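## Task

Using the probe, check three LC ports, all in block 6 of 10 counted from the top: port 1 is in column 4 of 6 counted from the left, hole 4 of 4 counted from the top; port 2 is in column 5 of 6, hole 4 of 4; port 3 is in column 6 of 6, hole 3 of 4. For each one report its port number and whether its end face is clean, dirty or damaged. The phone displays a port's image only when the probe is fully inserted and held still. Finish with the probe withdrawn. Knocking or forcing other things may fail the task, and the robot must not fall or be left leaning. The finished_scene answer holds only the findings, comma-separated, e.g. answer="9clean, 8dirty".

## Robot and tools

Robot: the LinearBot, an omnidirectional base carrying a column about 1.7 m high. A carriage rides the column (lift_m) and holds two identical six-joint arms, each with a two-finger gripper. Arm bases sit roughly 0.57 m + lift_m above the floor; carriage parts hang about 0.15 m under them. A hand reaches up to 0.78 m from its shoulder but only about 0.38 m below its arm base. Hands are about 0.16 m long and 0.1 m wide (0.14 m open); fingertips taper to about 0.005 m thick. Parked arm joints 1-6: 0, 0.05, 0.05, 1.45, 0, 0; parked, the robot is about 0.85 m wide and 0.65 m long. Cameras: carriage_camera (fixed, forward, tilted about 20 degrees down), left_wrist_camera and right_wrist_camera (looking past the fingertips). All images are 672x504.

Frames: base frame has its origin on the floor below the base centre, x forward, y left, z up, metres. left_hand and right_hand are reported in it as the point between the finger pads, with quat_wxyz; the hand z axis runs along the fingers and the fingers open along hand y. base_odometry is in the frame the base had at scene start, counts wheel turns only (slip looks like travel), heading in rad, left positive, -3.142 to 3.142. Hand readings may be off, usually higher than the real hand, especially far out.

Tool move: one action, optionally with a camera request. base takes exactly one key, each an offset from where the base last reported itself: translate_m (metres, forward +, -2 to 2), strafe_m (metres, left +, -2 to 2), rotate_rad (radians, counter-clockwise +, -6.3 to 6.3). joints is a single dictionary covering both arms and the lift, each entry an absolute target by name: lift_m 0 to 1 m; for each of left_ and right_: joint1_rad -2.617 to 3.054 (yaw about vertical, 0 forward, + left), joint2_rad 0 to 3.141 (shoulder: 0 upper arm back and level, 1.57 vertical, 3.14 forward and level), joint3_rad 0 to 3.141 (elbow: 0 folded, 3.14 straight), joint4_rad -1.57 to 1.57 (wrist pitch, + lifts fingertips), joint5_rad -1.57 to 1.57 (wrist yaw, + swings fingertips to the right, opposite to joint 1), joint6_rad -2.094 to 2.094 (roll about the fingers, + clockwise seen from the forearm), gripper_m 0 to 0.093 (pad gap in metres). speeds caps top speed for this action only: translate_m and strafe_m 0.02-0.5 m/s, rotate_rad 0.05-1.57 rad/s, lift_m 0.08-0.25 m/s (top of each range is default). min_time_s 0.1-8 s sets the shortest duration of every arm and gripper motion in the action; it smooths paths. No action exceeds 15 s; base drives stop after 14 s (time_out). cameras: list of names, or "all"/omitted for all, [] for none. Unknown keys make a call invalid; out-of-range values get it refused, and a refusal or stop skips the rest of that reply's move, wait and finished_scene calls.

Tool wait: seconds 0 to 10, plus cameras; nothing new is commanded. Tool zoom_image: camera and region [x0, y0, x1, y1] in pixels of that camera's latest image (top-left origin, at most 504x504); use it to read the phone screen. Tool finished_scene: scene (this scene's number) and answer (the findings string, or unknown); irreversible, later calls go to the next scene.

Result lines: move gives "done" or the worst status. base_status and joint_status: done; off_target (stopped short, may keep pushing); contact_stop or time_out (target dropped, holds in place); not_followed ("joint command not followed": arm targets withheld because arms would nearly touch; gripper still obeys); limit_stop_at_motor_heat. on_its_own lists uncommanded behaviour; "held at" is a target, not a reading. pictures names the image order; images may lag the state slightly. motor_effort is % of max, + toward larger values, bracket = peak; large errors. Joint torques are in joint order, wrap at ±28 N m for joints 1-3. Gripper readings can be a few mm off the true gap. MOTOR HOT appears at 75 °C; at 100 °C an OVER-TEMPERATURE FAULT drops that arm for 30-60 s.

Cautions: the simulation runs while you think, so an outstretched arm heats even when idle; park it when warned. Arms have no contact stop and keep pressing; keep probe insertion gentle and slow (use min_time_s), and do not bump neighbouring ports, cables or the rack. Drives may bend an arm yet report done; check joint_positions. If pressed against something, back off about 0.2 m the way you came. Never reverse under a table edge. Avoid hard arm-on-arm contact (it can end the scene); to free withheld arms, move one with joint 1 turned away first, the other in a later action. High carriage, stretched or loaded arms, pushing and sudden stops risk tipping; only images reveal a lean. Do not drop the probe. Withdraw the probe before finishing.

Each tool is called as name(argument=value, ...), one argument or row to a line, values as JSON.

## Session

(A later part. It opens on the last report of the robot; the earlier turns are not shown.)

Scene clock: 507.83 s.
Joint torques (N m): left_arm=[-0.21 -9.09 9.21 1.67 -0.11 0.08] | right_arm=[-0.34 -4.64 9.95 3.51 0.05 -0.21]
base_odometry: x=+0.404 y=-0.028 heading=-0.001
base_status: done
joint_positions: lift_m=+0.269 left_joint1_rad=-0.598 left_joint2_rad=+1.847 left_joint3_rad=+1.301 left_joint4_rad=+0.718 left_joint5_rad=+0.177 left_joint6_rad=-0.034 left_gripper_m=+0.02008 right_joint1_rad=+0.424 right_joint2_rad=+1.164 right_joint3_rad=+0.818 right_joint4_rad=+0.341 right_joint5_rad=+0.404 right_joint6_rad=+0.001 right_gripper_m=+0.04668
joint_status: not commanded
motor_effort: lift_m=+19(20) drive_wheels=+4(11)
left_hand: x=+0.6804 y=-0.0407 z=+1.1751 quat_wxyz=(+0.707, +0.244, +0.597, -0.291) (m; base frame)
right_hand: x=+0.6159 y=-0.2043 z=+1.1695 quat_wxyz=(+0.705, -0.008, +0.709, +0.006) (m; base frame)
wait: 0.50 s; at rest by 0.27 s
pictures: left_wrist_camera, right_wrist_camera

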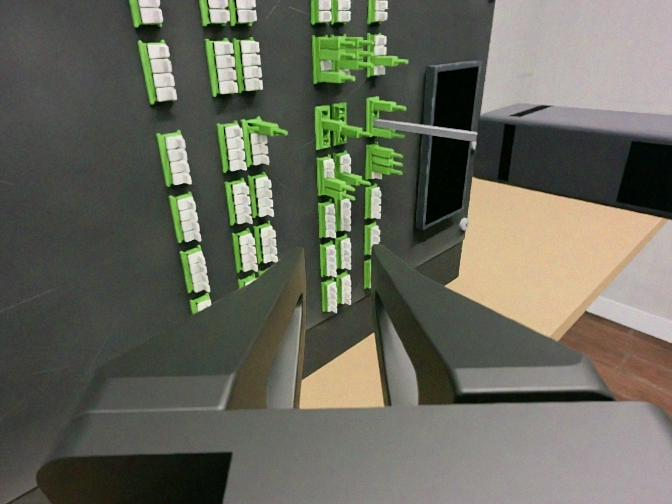

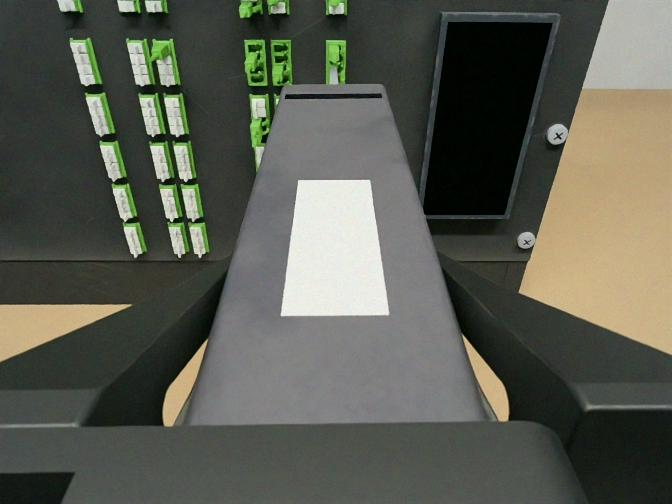

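move(
  base={"translate_m": 0.004},
  speeds={"translate_m": 0.02},
  cameras=[],
)

wait(
  seconds=0.5,
  cameras=["right_wrist_camera", "left_wrist_camera"],
)

zoom_image(
  camera="right_wrist_camera",
  region=[310, 35, 360, 85],
)

zoom_image(
  camera="left_wrist_camera",
  region=[355, 95, 405, 145],
)

Scene clock: 512.67 s.
Joint torques (N m): left_arm=[-0.23 -9.32 9.37 1.71 -0.12 0.1] | right_arm=[-0.24 -4.62 9.85 3.57 0.04 -0.28]
move: done
base_odometry: x=+0.408 y=-0.028 heading=-0.001
base_status: done
joint_positions: lift_m=+0.269 left_joint1_rad=-0.599 left_joint2_rad=+1.847 left_joint3_rad=+1.301 left_joint4_rad=+0.717 left_joint5_rad=+0.177 left_joint6_rad=-0.034 left_gripper_m=+0.02008 right_joint1_rad=+0.424 right_joint2_rad=+1.164 right_joint3_rad=+0.818 right_joint4_rad=+0.340 right_joint5_rad=+0.405 right_joint6_rad=+0.001 right_gripper_m=+0.04668
joint_status: not commanded
motor_effort: lift_m=+18(22) drive_wheels=+2(7)
left_hand: x=+0.6803 y=-0.0409 z=+1.1750 quat_wxyz=(+0.707, +0.244, +0.597, -0.291) (m; base frame)
right_hand: x=+0.6159 y=-0.2044 z=+1.1693 quat_wxyz=(+0.705, -0.007, +0.709, +0.006) (m; base frame)
pictures: none
No camera images: "cameras" was empty.

Scene clock: 513.17 s.
Joint torques (N m): left_arm=[-0.25 -9.24 9.39 1.69 -0.13 0.06] | right_arm=[-0.12 -4.89 9.95 3.54 0.09 -0.16]
base_odometry: x=+0.408 y=-0.028 heading=-0.001
base_status: done
joint_positions: lift_m=+0.269 left_joint1_rad=-0.599 left_joint2_rad=+1.847 left_joint3_rad=+1.301 left_joint4_rad=+0.717 left_joint5_rad=+0.177 left_joint6_rad=-0.034 left_gripper_m=+0.02008 right_joint1_rad=+0.424 right_joint2_rad=+1.164 right_joint3_rad=+0.818 right_joint4_rad=+0.340 right_joint5_rad=+0.405 right_joint6_rad=+0.001 right_gripper_m=+0.04668
joint_status: not commanded
motor_effort: lift_m=+18(22) drive_wheels=+2(7)
left_hand: x=+0.6803 y=-0.0409 z=+1.1750 quat_wxyz=(+0.707, +0.244, +0.597, -0.291) (m; base frame)
right_hand: x=+0.6159 y=-0.2044 z=+1.1693 quat_wxyz=(+0.705, -0.007, +0.709, +0.006) (m; base frame)
wait: 0.50 s; at rest by 0.27 s
pictures: left_wrist_camera, right_wrist_camera

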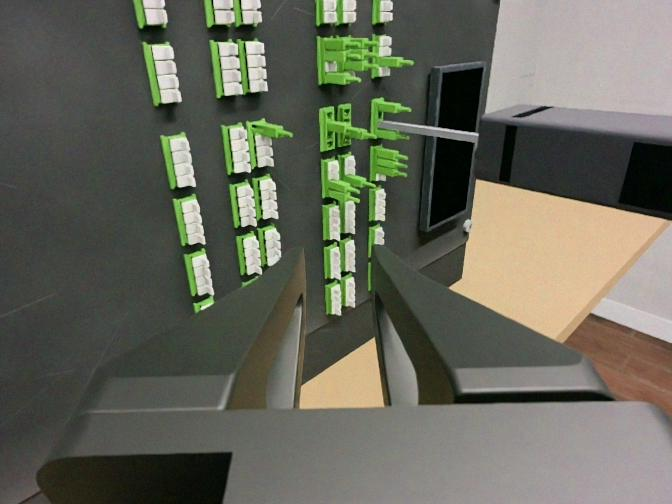

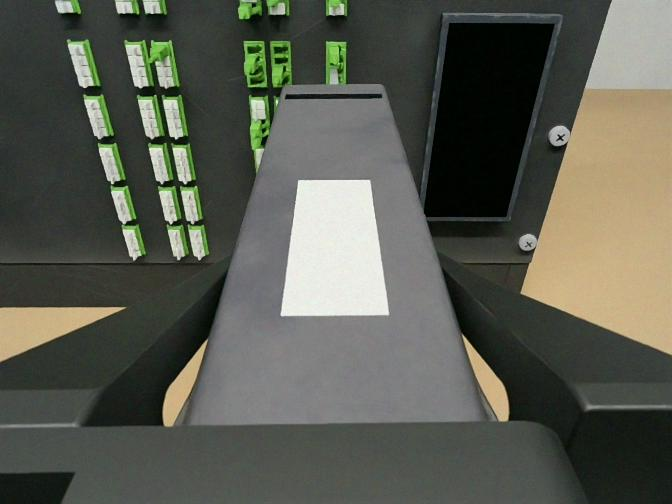

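Scaled by 10.080 from the camera's 672x504 image, which has a finer 960x720 frame.

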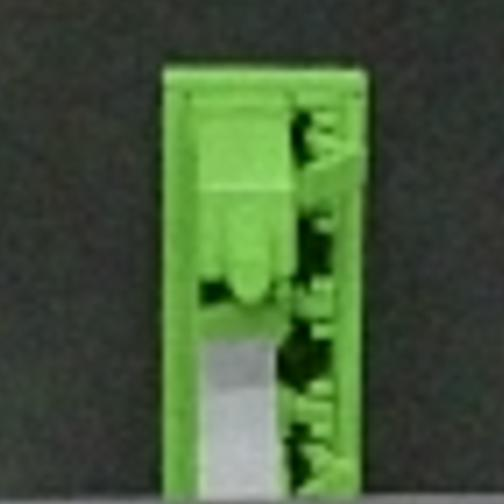

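Scaled by 10.080 from the camera's 672x504 image, which has a finer 960x720 frame.

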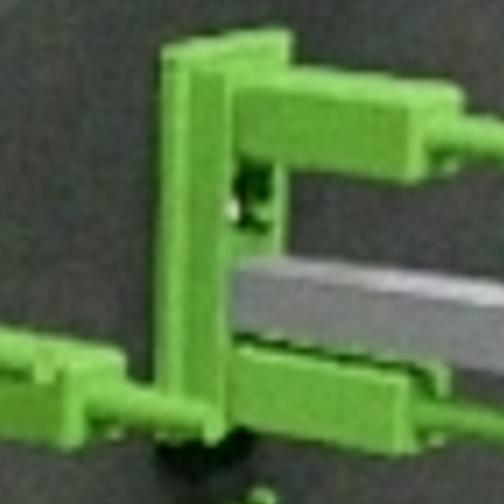

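move(
  base={"translate_m": 0.004},
  speeds={"translate_m": 0.02},
  cameras=[],
)

wait(
  seconds=0.5,
  cameras=["right_wrist_camera", "left_wrist_camera"],
)

zoom_image(
  camera="right_wrist_camera",
  region=[310, 35, 360, 85],
)

zoom_image(
  camera="left_wrist_camera",
  region=[355, 95, 405, 145],
)

Scene clock: 516.77 s.
Joint torques (N m): left_arm=[-0.02 -9.16 9.06 1.72 -0.07 0.08] | right_arm=[-0.75 -3.1 9.94 3.76 0.07 -0.18]
move: done
base_odometry: x=+0.412 y=-0.028 heading=-0.002
base_status: done
joint_positions: lift_m=+0.269 left_joint1_rad=-0.599 left_joint2_rad=+1.847 left_joint3_rad=+1.301 left_joint4_rad=+0.717 left_joint5_rad=+0.177 left_joint6_rad=-0.034 left_gripper_m=+0.02008 right_joint1_rad=+0.428 right_joint2_rad=+1.151 right_joint3_rad=+0.818 right_joint4_rad=+0.322 right_joint5_rad=+0.407 right_joint6_rad=+0.001 right_gripper_m=+0.04668
joint_status: not commanded
motor_effort: lift_m=+17(21) drive_wheels=+4(11)
left_hand: x=+0.6803 y=-0.0409 z=+1.1750 quat_wxyz=(+0.707, +0.244, +0.597, -0.291) (m; base frame)
right_hand: x=+0.6128 y=-0.2045 z=+1.1703 quat_wxyz=(+0.704, -0.009, +0.711, +0.006) (m; base frame)
pictures: none
No camera images: "cameras" was empty.

Scene clock: 517.27 s.
Joint torques (N m): left_arm=[-0.39 -9.17 9.36 1.75 -0.07 0.11] | right_arm=[-0.69 -3.38 10.11 3.77 0.06 -0.2]
base_odometry: x=+0.412 y=-0.028 heading=-0.002
base_status: done
joint_positions: lift_m=+0.269 left_joint1_rad=-0.599 left_joint2_rad=+1.847 left_joint3_rad=+1.301 left_joint4_rad=+0.717 left_joint5_rad=+0.177 left_joint6_rad=-0.034 left_gripper_m=+0.02008 right_joint1_rad=+0.428 right_joint2_rad=+1.151 right_joint3_rad=+0.818 right_joint4_rad=+0.322 right_joint5_rad=+0.407 right_joint6_rad=+0.001 right_gripper_m=+0.04668
joint_status: not commanded
motor_effort: lift_m=+21(21) drive_wheels=+6(11)
left_hand: x=+0.6803 y=-0.0409 z=+1.1750 quat_wxyz=(+0.707, +0.244, +0.597, -0.291) (m; base frame)
right_hand: x=+0.6128 y=-0.2045 z=+1.1703 quat_wxyz=(+0.704, -0.009, +0.711, +0.006) (m; base frame)
wait: 0.50 s; at rest by 0.27 s
pictures: left_wrist_camera, right_wrist_camera

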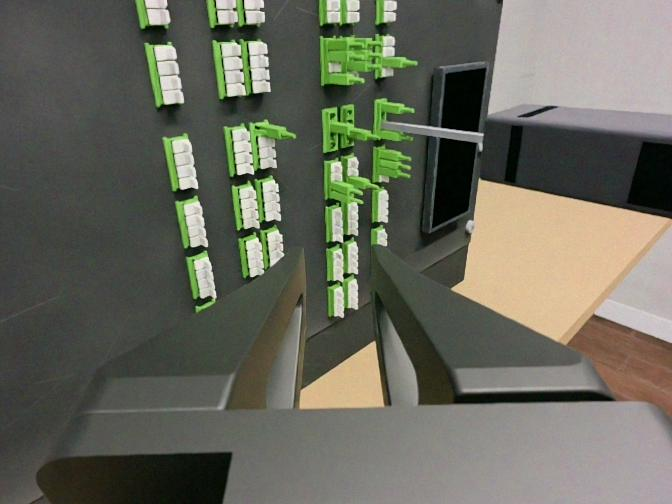

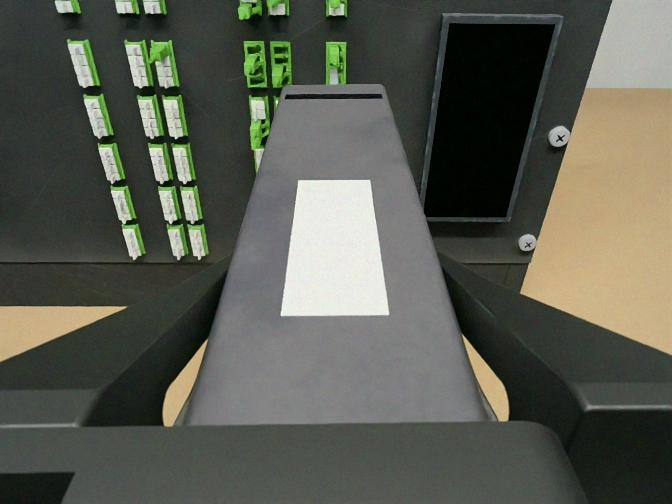

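Scaled by 10.080 from the camera's 672x504 image, which has a finer 960x720 frame.

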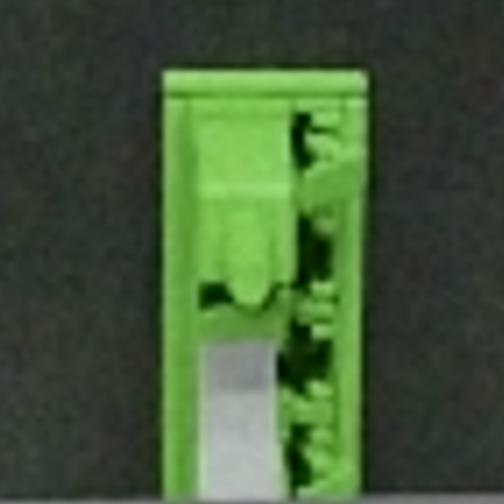

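Scaled by 10.080 from the camera's 672x504 image, which has a finer 960x720 frame.

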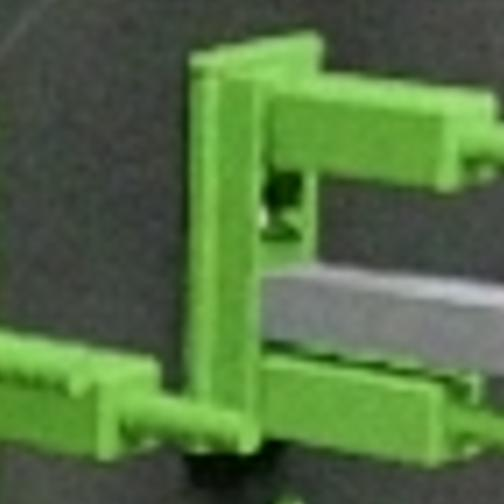

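zoom_image(
  camera="right_wrist_camera",
  region=[410, 0, 580, 230],
)

zoom_image(
  camera="left_wrist_camera",
  region=[300, 60, 500, 240],
)

Scaled by 2.191 from the camera's 672x504 image, which has a finer 960x720 frame.

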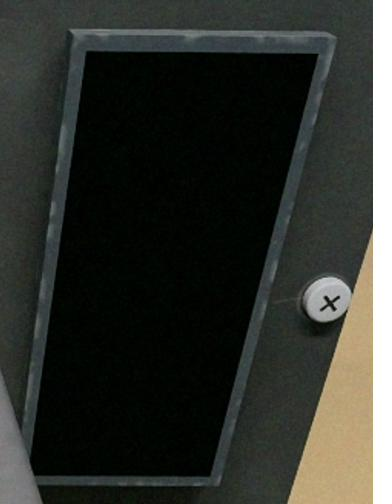

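Scaled by 2.520 from the camera's 672x504 image, which has a finer 960x720 frame.

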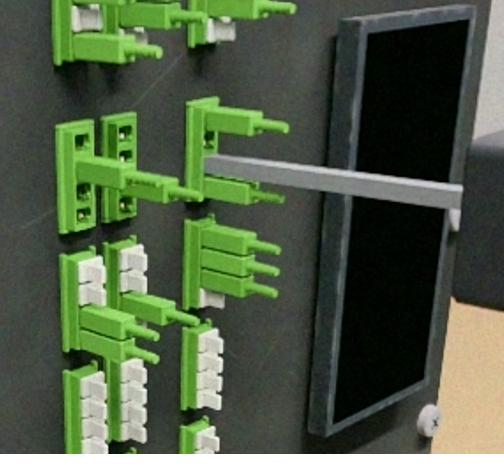

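move(
  base={"translate_m": -0.005},
  speeds={"translate_m": 0.02},
  cameras=[],
)

wait(
  seconds=0.5,
  cameras=["right_wrist_camera", "left_wrist_camera"],
)

zoom_image(
  camera="right_wrist_camera",
  region=[310, 35, 360, 85],
)

zoom_image(
  camera="left_wrist_camera",
  region=[355, 95, 405, 145],
)

Scene clock: 532.03 s.
Joint torques (N m): left_arm=[-0.39 -8.91 9.17 1.69 -0.11 0.13] | right_arm=[-0.55 -5.07 9.91 3.51 0.09 -0.19]
move: done
base_odometry: x=+0.407 y=-0.028 heading=-0.002
base_status: done
joint_positions: lift_m=+0.269 left_joint1_rad=-0.599 left_joint2_rad=+1.847 left_joint3_rad=+1.301 left_joint4_rad=+0.717 left_joint5_rad=+0.177 left_joint6_rad=-0.034 left_gripper_m=+0.02008 right_joint1_rad=+0.428 right_joint2_rad=+1.166 right_joint3_rad=+0.818 right_joint4_rad=+0.341 right_joint5_rad=+0.403 right_joint6_rad=+0.001 right_gripper_m=+0.04668
joint_status: not commanded
motor_effort: lift_m=+18(21) drive_wheels=+2(4)
left_hand: x=+0.6803 y=-0.0409 z=+1.1750 quat_wxyz=(+0.707, +0.244, +0.597, -0.291) (m; base frame)
right_hand: x=+0.6158 y=-0.2024 z=+1.1689 quat_wxyz=(+0.705, -0.010, +0.709, +0.008) (m; base frame)
pictures: none
No camera images: "cameras" was empty.

Scene clock: 532.53 s.
Joint torques (N m): left_arm=[-0.39 -9.09 9.39 1.73 -0.13 0.13] | right_arm=[-0.62 -4.94 10.17 3.5 0.04 -0.16]
base_odometry: x=+0.407 y=-0.028 heading=-0.002
base_status: done
joint_positions: lift_m=+0.269 left_joint1_rad=-0.599 left_joint2_rad=+1.847 left_joint3_rad=+1.301 left_joint4_rad=+0.717 left_joint5_rad=+0.177 left_joint6_rad=-0.034 left_gripper_m=+0.02008 right_joint1_rad=+0.428 right_joint2_rad=+1.166 right_joint3_rad=+0.818 right_joint4_rad=+0.341 right_joint5_rad=+0.403 right_joint6_rad=+0.001 right_gripper_m=+0.04668
joint_status: not commanded
motor_effort: lift_m=+19(21) drive_wheels=+2(4)
left_hand: x=+0.6803 y=-0.0409 z=+1.1750 quat_wxyz=(+0.707, +0.244, +0.597, -0.291) (m; base frame)
right_hand: x=+0.6158 y=-0.2024 z=+1.1689 quat_wxyz=(+0.705, -0.010, +0.709, +0.008) (m; base frame)
wait: 0.50 s; at rest by 0.27 s
pictures: left_wrist_camera, right_wrist_camera

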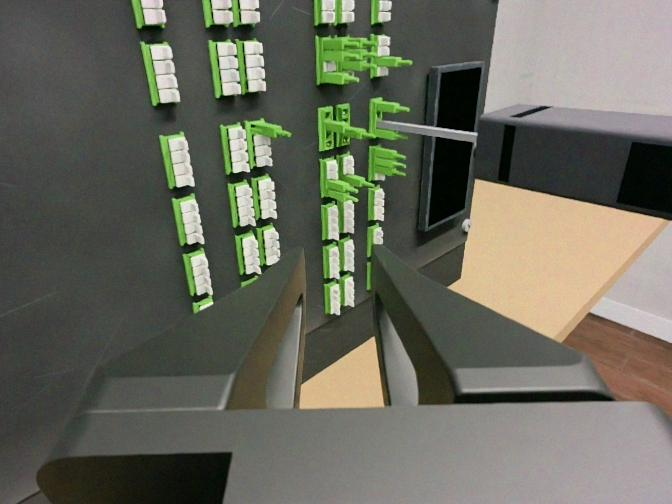

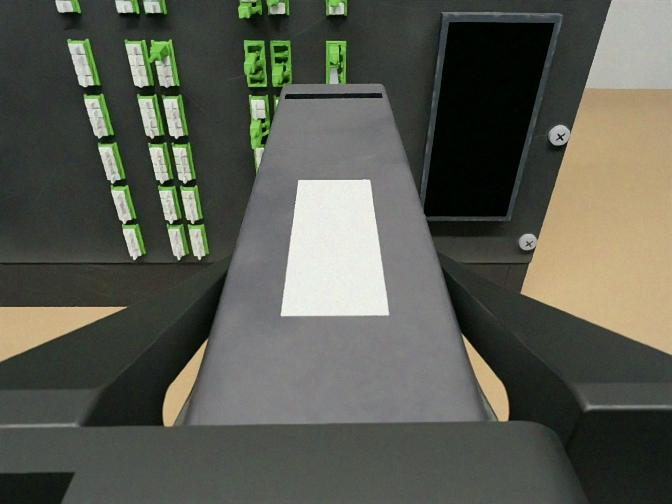

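Scaled by 10.080 from the camera's 672x504 image, which has a finer 960x720 frame.

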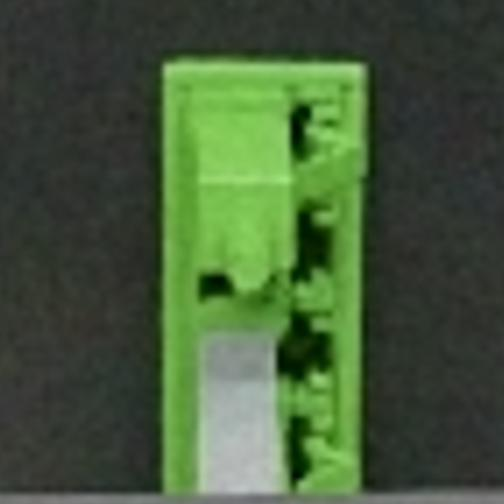

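Scaled by 10.080 from the camera's 672x504 image, which has a finer 960x720 frame.

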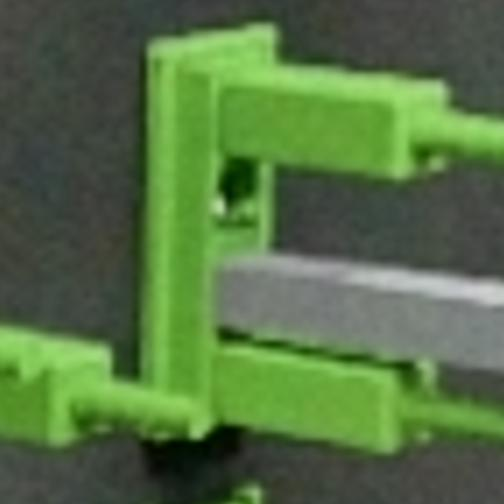

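move(
  cameras=["right_wrist_camera","left_wrist_camera"],
)

zoom_image(
  camera="right_wrist_camera",
  region=[310, 35, 360, 85],
)

zoom_image(
  camera="left_wrist_camera",
  region=[355, 95, 405, 145],
)

Scene clock: 550.10 s.
Joint torques (N m): left_arm=[-0.1 -9.05 9.28 1.71 -0.11 0.06] | right_arm=[-0.58 -5.14 9.95 3.48 0.11 -0.2]
base_odometry: x=+0.407 y=-0.028 heading=-0.002
base_status: done
joint_positions: lift_m=+0.269 left_joint1_rad=-0.599 left_joint2_rad=+1.847 left_joint3_rad=+1.301 left_joint4_rad=+0.717 left_joint5_rad=+0.177 left_joint6_rad=-0.034 left_gripper_m=+0.02008 right_joint1_rad=+0.428 right_joint2_rad=+1.166 right_joint3_rad=+0.818 right_joint4_rad=+0.341 right_joint5_rad=+0.403 right_joint6_rad=+0.001 right_gripper_m=+0.04668
joint_status: not commanded
motor_effort: lift_m=+20(21) drive_wheels=+1(4)
left_hand: x=+0.6803 y=-0.0409 z=+1.1750 quat_wxyz=(+0.707, +0.244, +0.597, -0.291) (m; base frame)
right_hand: x=+0.6158 y=-0.2024 z=+1.1689 quat_wxyz=(+0.705, -0.010, +0.709, +0.008) (m; base frame)
pictures: left_wrist_camera, right_wrist_camera

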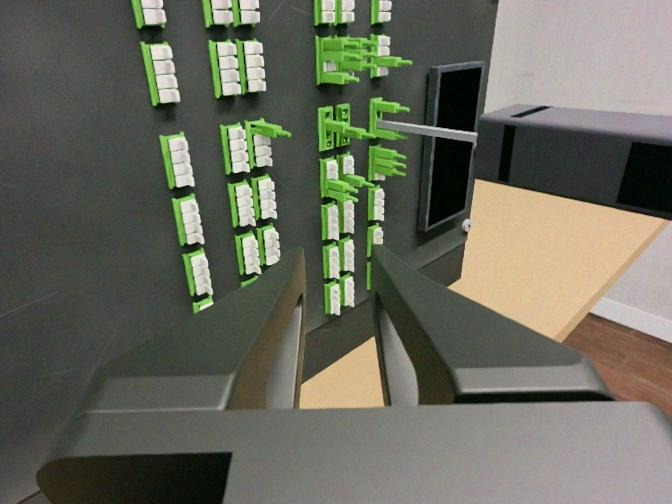

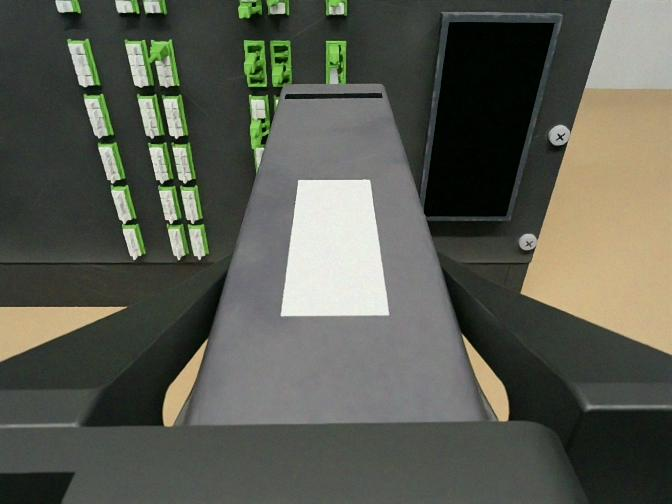

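Scaled by 10.080 from the camera's 672x504 image, which has a finer 960x720 frame.

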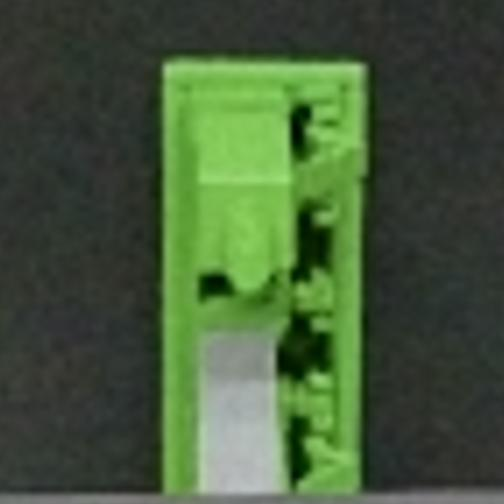

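Scaled by 10.080 from the camera's 672x504 image, which has a finer 960x720 frame.

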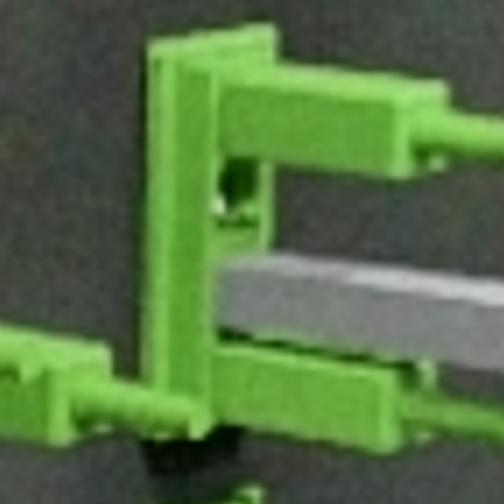

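move(
  joints={"right_joint5_rad": 0.414},
  cameras=[],
)

move(
  joints={"right_joint5_rad": 0.404},
  cameras=[],
)

wait(
  seconds=0.5,
  cameras=["right_wrist_camera","left_wrist_camera"],
)

zoom_image(
  camera="right_wrist_camera",
  region=[310, 35, 360, 85],
)

Scene clock: 555.90 s.
Joint torques (N m): left_arm=[-0.38 -9.18 9.32 1.73 -0.13 0.11] | right_arm=[-0.65 -4.96 9.92 3.53 0.22 -0.22]
move: done
base_odometry: x=+0.407 y=-0.028 heading=-0.002
base_status: not commanded
joint_positions: lift_m=+0.269 left_joint1_rad=-0.599 left_joint2_rad=+1.847 left_joint3_rad=+1.301 left_joint4_rad=+0.717 left_joint5_rad=+0.177 left_joint6_rad=-0.034 left_gripper_m=+0.02008 right_joint1_rad=+0.428 right_joint2_rad=+1.166 right_joint3_rad=+0.818 right_joint4_rad=+0.341 right_joint5_rad=+0.404 right_joint6_rad=+0.001 right_gripper_m=+0.04668
joint_status: all done
motor_effort: lift_m=+18(21) drive_wheels=+1(3)
left_hand: x=+0.6803 y=-0.0409 z=+1.1750 quat_wxyz=(+0.707, +0.244, +0.597, -0.291) (m; base frame)
right_hand: x=+0.6158 y=-0.2026 z=+1.1689 quat_wxyz=(+0.705, -0.009, +0.709, +0.007) (m; base frame)
pictures: none
No camera images: "cameras" was empty.

Scene clock: 556.20 s.
Joint torques (N m): left_arm=[-0.16 -8.9 9.43 1.72 -0.12 0.11] | right_arm=[-0.64 -5.03 10.02 3.5 0.09 -0.16]
move: done
base_odometry: x=+0.407 y=-0.028 heading=-0.002
base_status: not commanded
joint_positions: lift_m=+0.269 left_joint1_rad=-0.599 left_joint2_rad=+1.847 left_joint3_rad=+1.301 left_joint4_rad=+0.717 left_joint5_rad=+0.177 left_joint6_rad=-0.034 left_gripper_m=+0.02008 right_joint1_rad=+0.428 right_joint2_rad=+1.166 right_joint3_rad=+0.818 right_joint4_rad=+0.341 right_joint5_rad=+0.404 right_joint6_rad=+0.001 right_gripper_m=+0.04668
joint_status: all done
motor_effort: lift_m=+19(20) drive_wheels=+2(3)
left_hand: x=+0.6803 y=-0.0409 z=+1.1750 quat_wxyz=(+0.707, +0.244, +0.597, -0.291) (m; base frame)
right_hand: x=+0.6158 y=-0.2026 z=+1.1689 quat_wxyz=(+0.705, -0.009, +0.709, +0.007) (m; base frame)
pictures: none
No camera images: "cameras" was empty.

Scene clock: 556.70 s.
Joint torques (N m): left_arm=[-0.16 -9.28 9.51 1.71 -0.11 0.11] | right_arm=[-0.75 -4.98 10.13 3.51 0.11 -0.22]
base_odometry: x=+0.407 y=-0.028 heading=-0.002
base_status: not commanded
joint_positions: lift_m=+0.269 left_joint1_rad=-0.599 left_joint2_rad=+1.847 left_joint3_rad=+1.301 left_joint4_rad=+0.717 left_joint5_rad=+0.177 left_joint6_rad=-0.034 left_gripper_m=+0.02008 right_joint1_rad=+0.428 right_joint2_rad=+1.166 right_joint3_rad=+0.818 right_joint4_rad=+0.341 right_joint5_rad=+0.404 right_joint6_rad=+0.001 right_gripper_m=+0.04668
joint_status: all done
motor_effort: lift_m=+20(20) drive_wheels=+2(3)
left_hand: x=+0.6803 y=-0.0409 z=+1.1750 quat_wxyz=(+0.707, +0.244, +0.597, -0.291) (m; base frame)
right_hand: x=+0.6158 y=-0.2026 z=+1.1689 quat_wxyz=(+0.705, -0.009, +0.709, +0.007) (m; base frame)
wait: 0.50 s; at rest by 0.27 s
pictures: left_wrist_camera, right_wrist_camera

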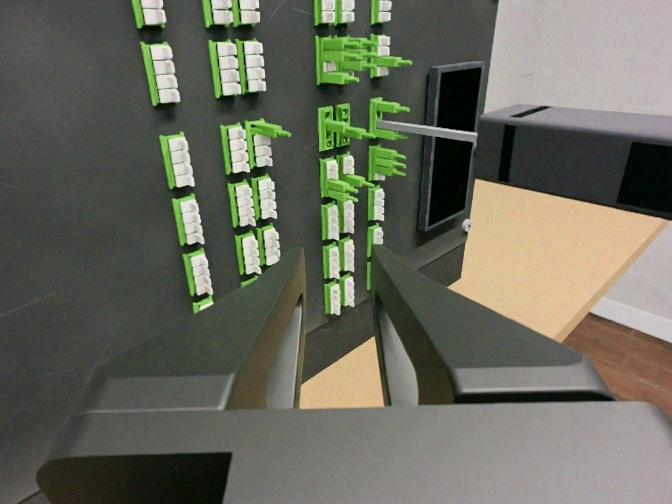

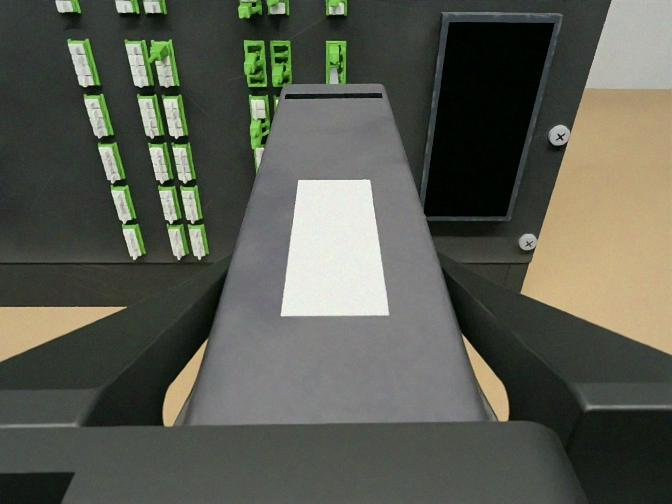

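Scaled by 10.080 from the camera's 672x504 image, which has a finer 960x720 frame.

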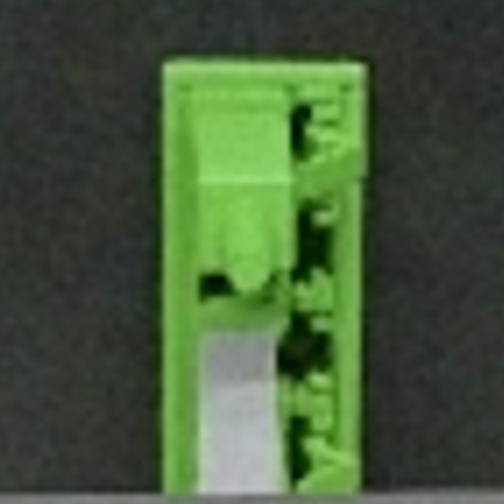

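move(
  joints={"right_joint5_rad": 0.417},
  cameras=[],
)

move(
  joints={"right_joint5_rad": 0.406},
  cameras=[],
)

wait(
  seconds=0.5,
  cameras=["right_wrist_camera","left_wrist_camera"],
)

zoom_image(
  camera="right_wrist_camera",
  region=[310, 35, 360, 85],
)

Scene clock: 560.13 s.
Joint torques (N m): left_arm=[-0.25 -9.05 9.51 1.76 -0.12 0.1] | right_arm=[-0.61 -4.66 9.88 3.49 0.21 -0.18]
move: done
base_odometry: x=+0.407 y=-0.028 heading=-0.002
base_status: not commanded
joint_positions: lift_m=+0.269 left_joint1_rad=-0.599 left_joint2_rad=+1.847 left_joint3_rad=+1.301 left_joint4_rad=+0.717 left_joint5_rad=+0.177 left_joint6_rad=-0.034 left_gripper_m=+0.02008 right_joint1_rad=+0.428 right_joint2_rad=+1.166 right_joint3_rad=+0.818 right_joint4_rad=+0.341 right_joint5_rad=+0.405 right_joint6_rad=+0.001 right_gripper_m=+0.04668
joint_status: all done
motor_effort: lift_m=+20(20) drive_wheels=+0(3)
left_hand: x=+0.6803 y=-0.0409 z=+1.1750 quat_wxyz=(+0.707, +0.244, +0.597, -0.291) (m; base frame)
right_hand: x=+0.6158 y=-0.2027 z=+1.1689 quat_wxyz=(+0.705, -0.009, +0.709, +0.007) (m; base frame)
pictures: none
No camera images: "cameras" was empty.

Scene clock: 560.43 s.
Joint torques (N m): left_arm=[-0.44 -9.14 9.2 1.69 -0.13 0.13] | right_arm=[-0.57 -5 9.8 3.48 0.12 -0.17]
move: done
base_odometry: x=+0.407 y=-0.028 heading=-0.002
base_status: not commanded
joint_positions: lift_m=+0.269 left_joint1_rad=-0.599 left_joint2_rad=+1.847 left_joint3_rad=+1.301 left_joint4_rad=+0.717 left_joint5_rad=+0.177 left_joint6_rad=-0.034 left_gripper_m=+0.02008 right_joint1_rad=+0.428 right_joint2_rad=+1.166 right_joint3_rad=+0.818 right_joint4_rad=+0.341 right_joint5_rad=+0.405 right_joint6_rad=+0.001 right_gripper_m=+0.04668
joint_status: all done
motor_effort: lift_m=+17(20) drive_wheels=+2(3)
left_hand: x=+0.6803 y=-0.0409 z=+1.1750 quat_wxyz=(+0.707, +0.244, +0.597, -0.291) (m; base frame)
right_hand: x=+0.6158 y=-0.2027 z=+1.1689 quat_wxyz=(+0.705, -0.009, +0.709, +0.007) (m; base frame)
pictures: none
No camera images: "cameras" was empty.

Scene clock: 560.93 s.
Joint torques (N m): left_arm=[-0.23 -9.1 9.36 1.74 -0.09 0.1] | right_arm=[-0.68 -4.98 9.96 3.51 0.17 -0.14]
base_odometry: x=+0.407 y=-0.028 heading=-0.002
base_status: not commanded
joint_positions: lift_m=+0.269 left_joint1_rad=-0.599 left_joint2_rad=+1.847 left_joint3_rad=+1.301 left_joint4_rad=+0.717 left_joint5_rad=+0.177 left_joint6_rad=-0.034 left_gripper_m=+0.02008 right_joint1_rad=+0.428 right_joint2_rad=+1.166 right_joint3_rad=+0.818 right_joint4_rad=+0.341 right_joint5_rad=+0.405 right_joint6_rad=+0.001 right_gripper_m=+0.04668
joint_status: all done
motor_effort: lift_m=+19(20) drive_wheels=+5(3)
left_hand: x=+0.6803 y=-0.0409 z=+1.1750 quat_wxyz=(+0.707, +0.244, +0.597, -0.291) (m; base frame)
right_hand: x=+0.6158 y=-0.2027 z=+1.1689 quat_wxyz=(+0.705, -0.009, +0.709, +0.007) (m; base frame)
wait: 0.50 s; at rest by 0.27 s
pictures: left_wrist_camera, right_wrist_camera

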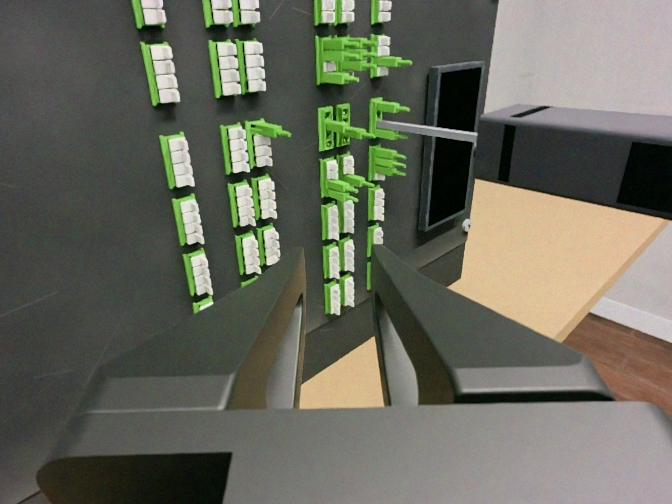

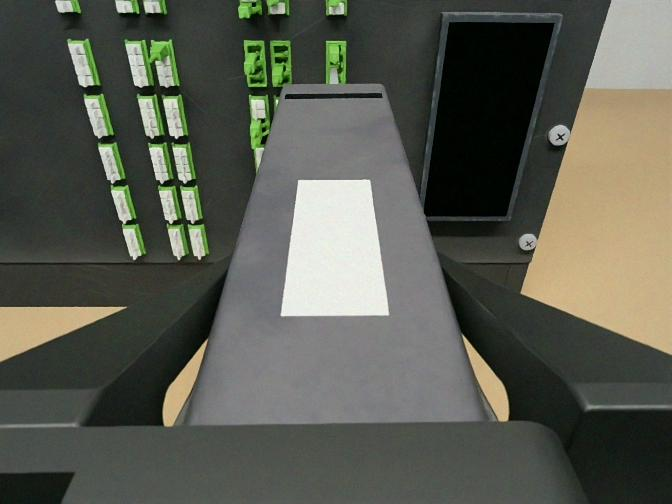

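Scaled by 10.080 from the camera's 672x504 image, which has a finer 960x720 frame.

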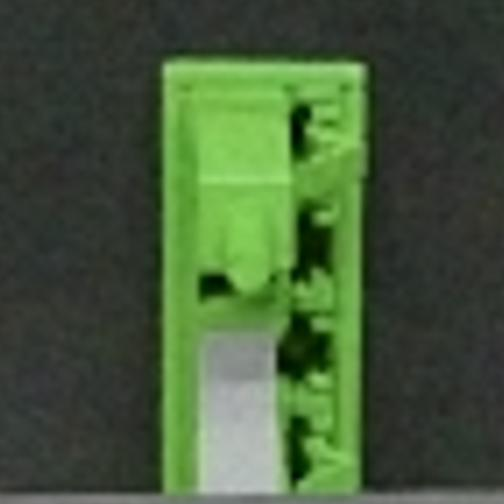

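move(
  base={"translate_m": 0.004},
  speeds={"translate_m": 0.02},
  cameras=[],
)

wait(
  seconds=0.5,
  cameras=["right_wrist_camera","left_wrist_camera"],
)

zoom_image(
  camera="right_wrist_camera",
  region=[310, 35, 360, 85],
)

zoom_image(
  camera="left_wrist_camera",
  region=[355, 95, 405, 145],
)

Scene clock: 565.23 s.
Joint torques (N m): left_arm=[-0.39 -8.96 9.46 1.72 -0.07 0.05] | right_arm=[-0.69 -4.18 9.87 3.73 0.04 -0.19]
move: done
base_odometry: x=+0.411 y=-0.028 heading=-0.002
base_status: done
joint_positions: lift_m=+0.269 left_joint1_rad=-0.599 left_joint2_rad=+1.847 left_joint3_rad=+1.301 left_joint4_rad=+0.717 left_joint5_rad=+0.177 left_joint6_rad=-0.034 left_gripper_m=+0.02008 right_joint1_rad=+0.428 right_joint2_rad=+1.159 right_joint3_rad=+0.818 right_joint4_rad=+0.332 right_joint5_rad=+0.411 right_joint6_rad=+0.001 right_gripper_m=+0.04668
joint_status: not commanded
motor_effort: lift_m=+19(20) drive_wheels=+2(10)
left_hand: x=+0.6803 y=-0.0409 z=+1.1750 quat_wxyz=(+0.707, +0.244, +0.597, -0.291) (m; base frame)
right_hand: x=+0.6143 y=-0.2043 z=+1.1696 quat_wxyz=(+0.704, -0.007, +0.710, +0.005) (m; base frame)
pictures: none
No camera images: "cameras" was empty.

Scene clock: 565.73 s.
Joint torques (N m): left_arm=[-0.29 -9.09 9.44 1.68 -0.17 0.13] | right_arm=[-0.62 -4.12 9.85 3.61 0.06 -0.12]
base_odometry: x=+0.411 y=-0.028 heading=-0.002
base_status: done
joint_positions: lift_m=+0.269 left_joint1_rad=-0.599 left_joint2_rad=+1.847 left_joint3_rad=+1.301 left_joint4_rad=+0.717 left_joint5_rad=+0.177 left_joint6_rad=-0.034 left_gripper_m=+0.02008 right_joint1_rad=+0.428 right_joint2_rad=+1.159 right_joint3_rad=+0.818 right_joint4_rad=+0.332 right_joint5_rad=+0.411 right_joint6_rad=+0.001 right_gripper_m=+0.04668
joint_status: not commanded
motor_effort: lift_m=+18(20) drive_wheels=+2(10)
left_hand: x=+0.6803 y=-0.0409 z=+1.1750 quat_wxyz=(+0.707, +0.244, +0.597, -0.291) (m; base frame)
right_hand: x=+0.6143 y=-0.2043 z=+1.1696 quat_wxyz=(+0.704, -0.007, +0.710, +0.005) (m; base frame)
wait: 0.50 s; at rest by 0.27 s
pictures: left_wrist_camera, right_wrist_camera

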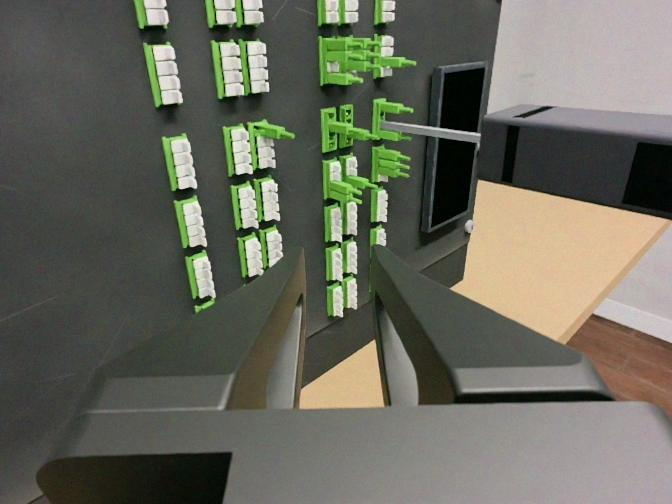

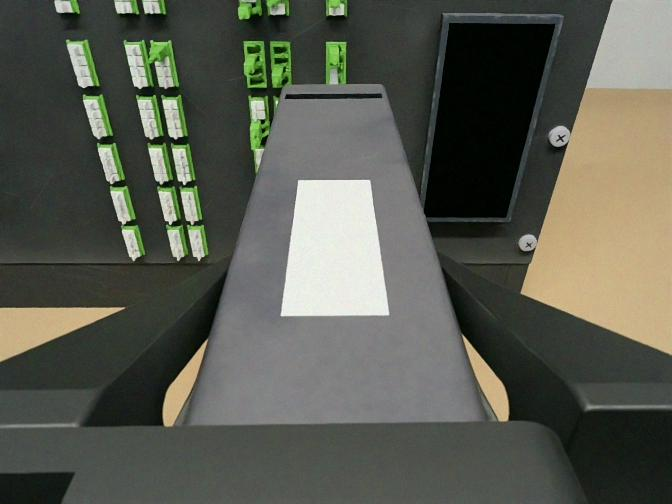

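Scaled by 10.080 from the camera's 672x504 image, which has a finer 960x720 frame.

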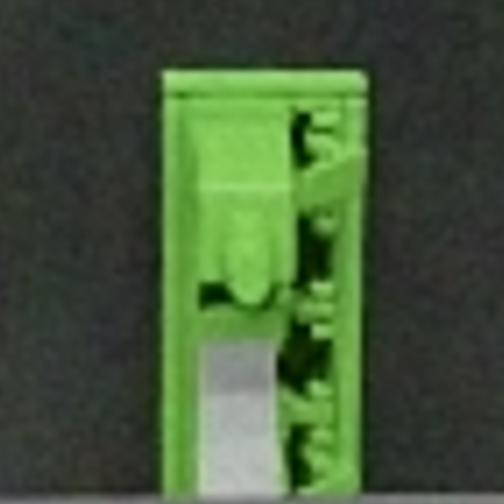

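Scaled by 10.080 from the camera's 672x504 image, which has a finer 960x720 frame.

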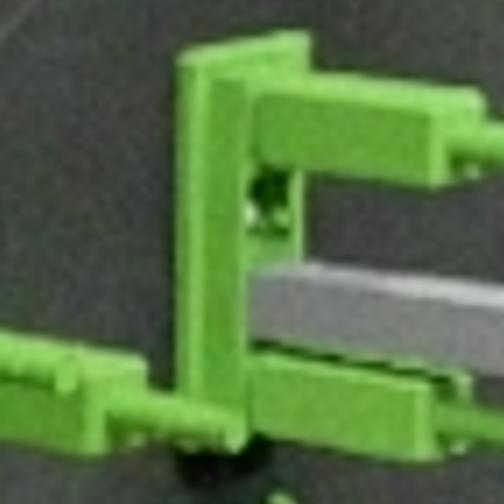

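move(
  base={"translate_m": 0.003},
  speeds={"translate_m": 0.02},
  cameras=[],
)

wait(
  seconds=0.5,
  cameras=["right_wrist_camera","left_wrist_camera"],
)

zoom_image(
  camera="right_wrist_camera",
  region=[310, 35, 360, 85],
)

zoom_image(
  camera="left_wrist_camera",
  region=[355, 95, 405, 145],
)

Scene clock: 579.17 s.
Joint torques (N m): left_arm=[-0.16 -9.32 9.43 1.7 -0.08 0.11] | right_arm=[-1.02 -3.26 10.3 3.75 0.08 -0.21]
move: done
base_odometry: x=+0.414 y=-0.028 heading=-0.002
base_status: done
joint_positions: lift_m=+0.269 left_joint1_rad=-0.599 left_joint2_rad=+1.847 left_joint3_rad=+1.301 left_joint4_rad=+0.717 left_joint5_rad=+0.177 left_joint6_rad=-0.034 left_gripper_m=+0.02008 right_joint1_rad=+0.431 right_joint2_rad=+1.147 right_joint3_rad=+0.816 right_joint4_rad=+0.319 right_joint5_rad=+0.411 right_joint6_rad=+0.001 right_gripper_m=+0.04668
joint_status: not commanded
motor_effort: lift_m=+18(21) drive_wheels=+4(7)
left_hand: x=+0.6803 y=-0.0409 z=+1.1750 quat_wxyz=(+0.707, +0.244, +0.597, -0.291) (m; base frame)
right_hand: x=+0.6116 y=-0.2042 z=+1.1700 quat_wxyz=(+0.703, -0.009, +0.711, +0.006) (m; base frame)
pictures: none
No camera images: "cameras" was empty.

Scene clock: 579.67 s.
Joint torques (N m): left_arm=[-0.44 -9.05 9.31 1.72 -0.1 0.11] | right_arm=[-0.66 -2.99 10.11 3.74 0.04 -0.25]
base_odometry: x=+0.414 y=-0.028 heading=-0.002
base_status: done
joint_positions: lift_m=+0.269 left_joint1_rad=-0.599 left_joint2_rad=+1.847 left_joint3_rad=+1.301 left_joint4_rad=+0.717 left_joint5_rad=+0.177 left_joint6_rad=-0.034 left_gripper_m=+0.02008 right_joint1_rad=+0.431 right_joint2_rad=+1.147 right_joint3_rad=+0.816 right_joint4_rad=+0.319 right_joint5_rad=+0.411 right_joint6_rad=+0.001 right_gripper_m=+0.04668
joint_status: not commanded
motor_effort: lift_m=+18(21) drive_wheels=+3(7)
left_hand: x=+0.6803 y=-0.0409 z=+1.1750 quat_wxyz=(+0.707, +0.244, +0.597, -0.291) (m; base frame)
right_hand: x=+0.6116 y=-0.2042 z=+1.1700 quat_wxyz=(+0.703, -0.009, +0.711, +0.006) (m; base frame)
wait: 0.50 s; at rest by 0.27 s
pictures: left_wrist_camera, right_wrist_camera

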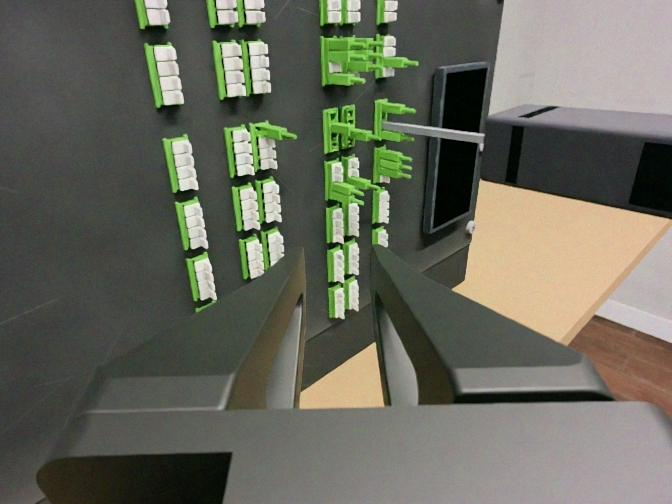

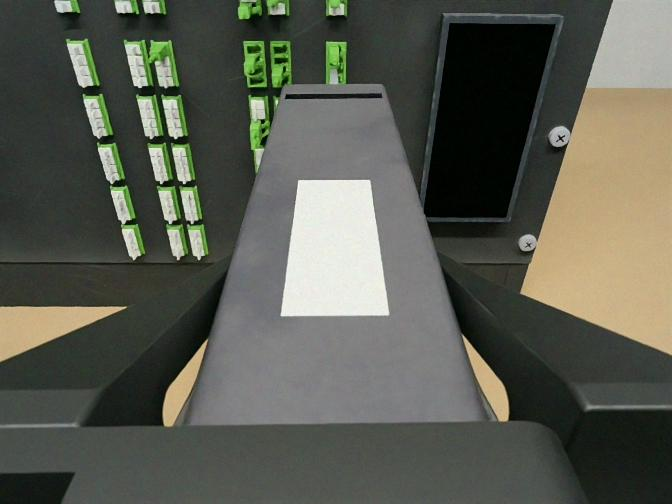

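Scaled by 10.080 from the camera's 672x504 image, which has a finer 960x720 frame.

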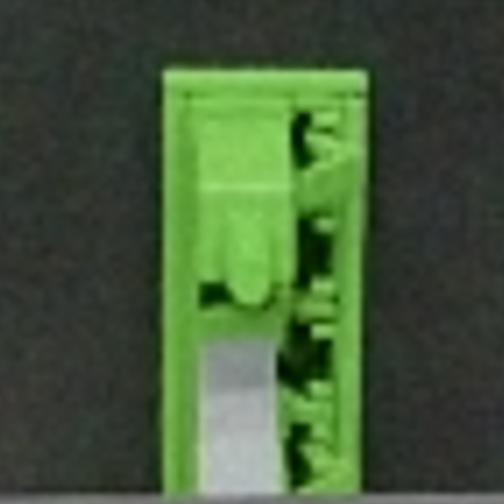

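Scaled by 10.080 from the camera's 672x504 image, which has a finer 960x720 frame.

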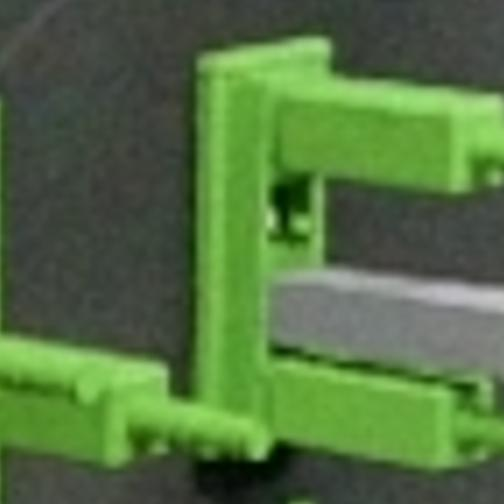

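move(
  cameras=["right_wrist_camera","left_wrist_camera"],
)

zoom_image(
  camera="left_wrist_camera",
  region=[310, 80, 510, 180],
)

zoom_image(
  camera="right_wrist_camera",
  region=[230, 0, 380, 100],
)

Scene clock: 612.70 s.
Joint torques (N m): left_arm=[-0.21 -8.99 9.35 1.7 -0.09 0.13] | right_arm=[-0.72 -2.99 10.35 3.79 0.11 -0.24]
base_odometry: x=+0.414 y=-0.028 heading=-0.002
base_status: done
joint_positions: lift_m=+0.269 left_joint1_rad=-0.599 left_joint2_rad=+1.847 left_joint3_rad=+1.301 left_joint4_rad=+0.717 left_joint5_rad=+0.177 left_joint6_rad=-0.034 left_gripper_m=+0.02008 right_joint1_rad=+0.431 right_joint2_rad=+1.147 right_joint3_rad=+0.816 right_joint4_rad=+0.319 right_joint5_rad=+0.411 right_joint6_rad=+0.001 right_gripper_m=+0.04668
joint_status: not commanded
motor_effort: lift_m=+19(21) drive_wheels=+2(7)
left_hand: x=+0.6803 y=-0.0409 z=+1.1750 quat_wxyz=(+0.707, +0.244, +0.597, -0.291) (m; base frame)
right_hand: x=+0.6116 y=-0.2042 z=+1.1700 quat_wxyz=(+0.703, -0.009, +0.711, +0.006) (m; base frame)
pictures: left_wrist_camera, right_wrist_camera

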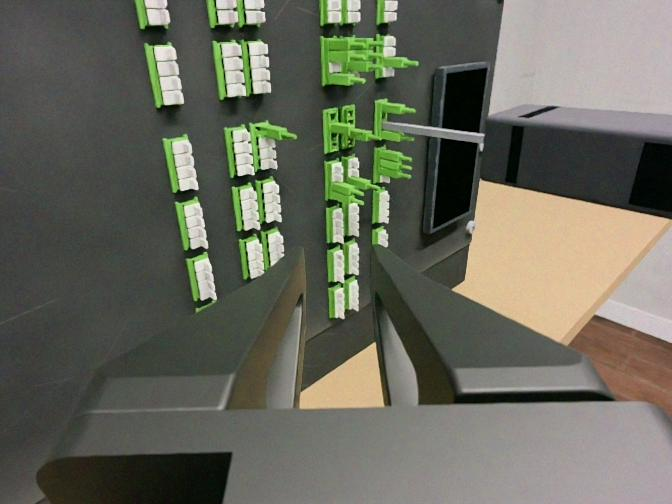

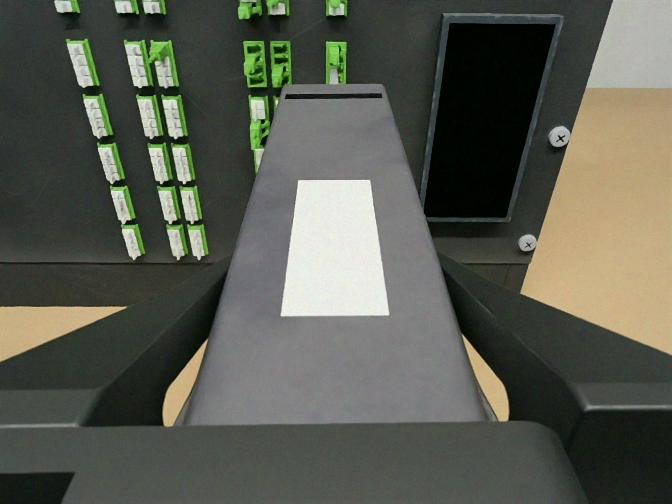

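Scaled by 2.520 from the camera's 672x504 image, which has a finer 960x720 frame.

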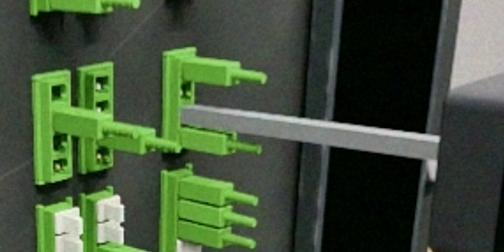

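Scaled by 3.360 from the camera's 672x504 image, which has a finer 960x720 frame.

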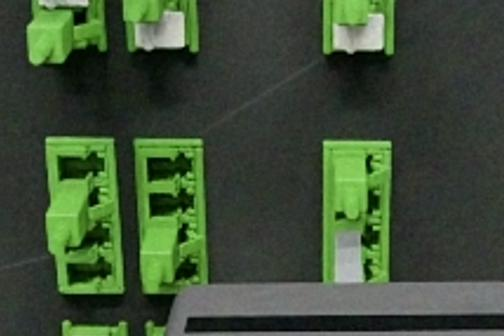

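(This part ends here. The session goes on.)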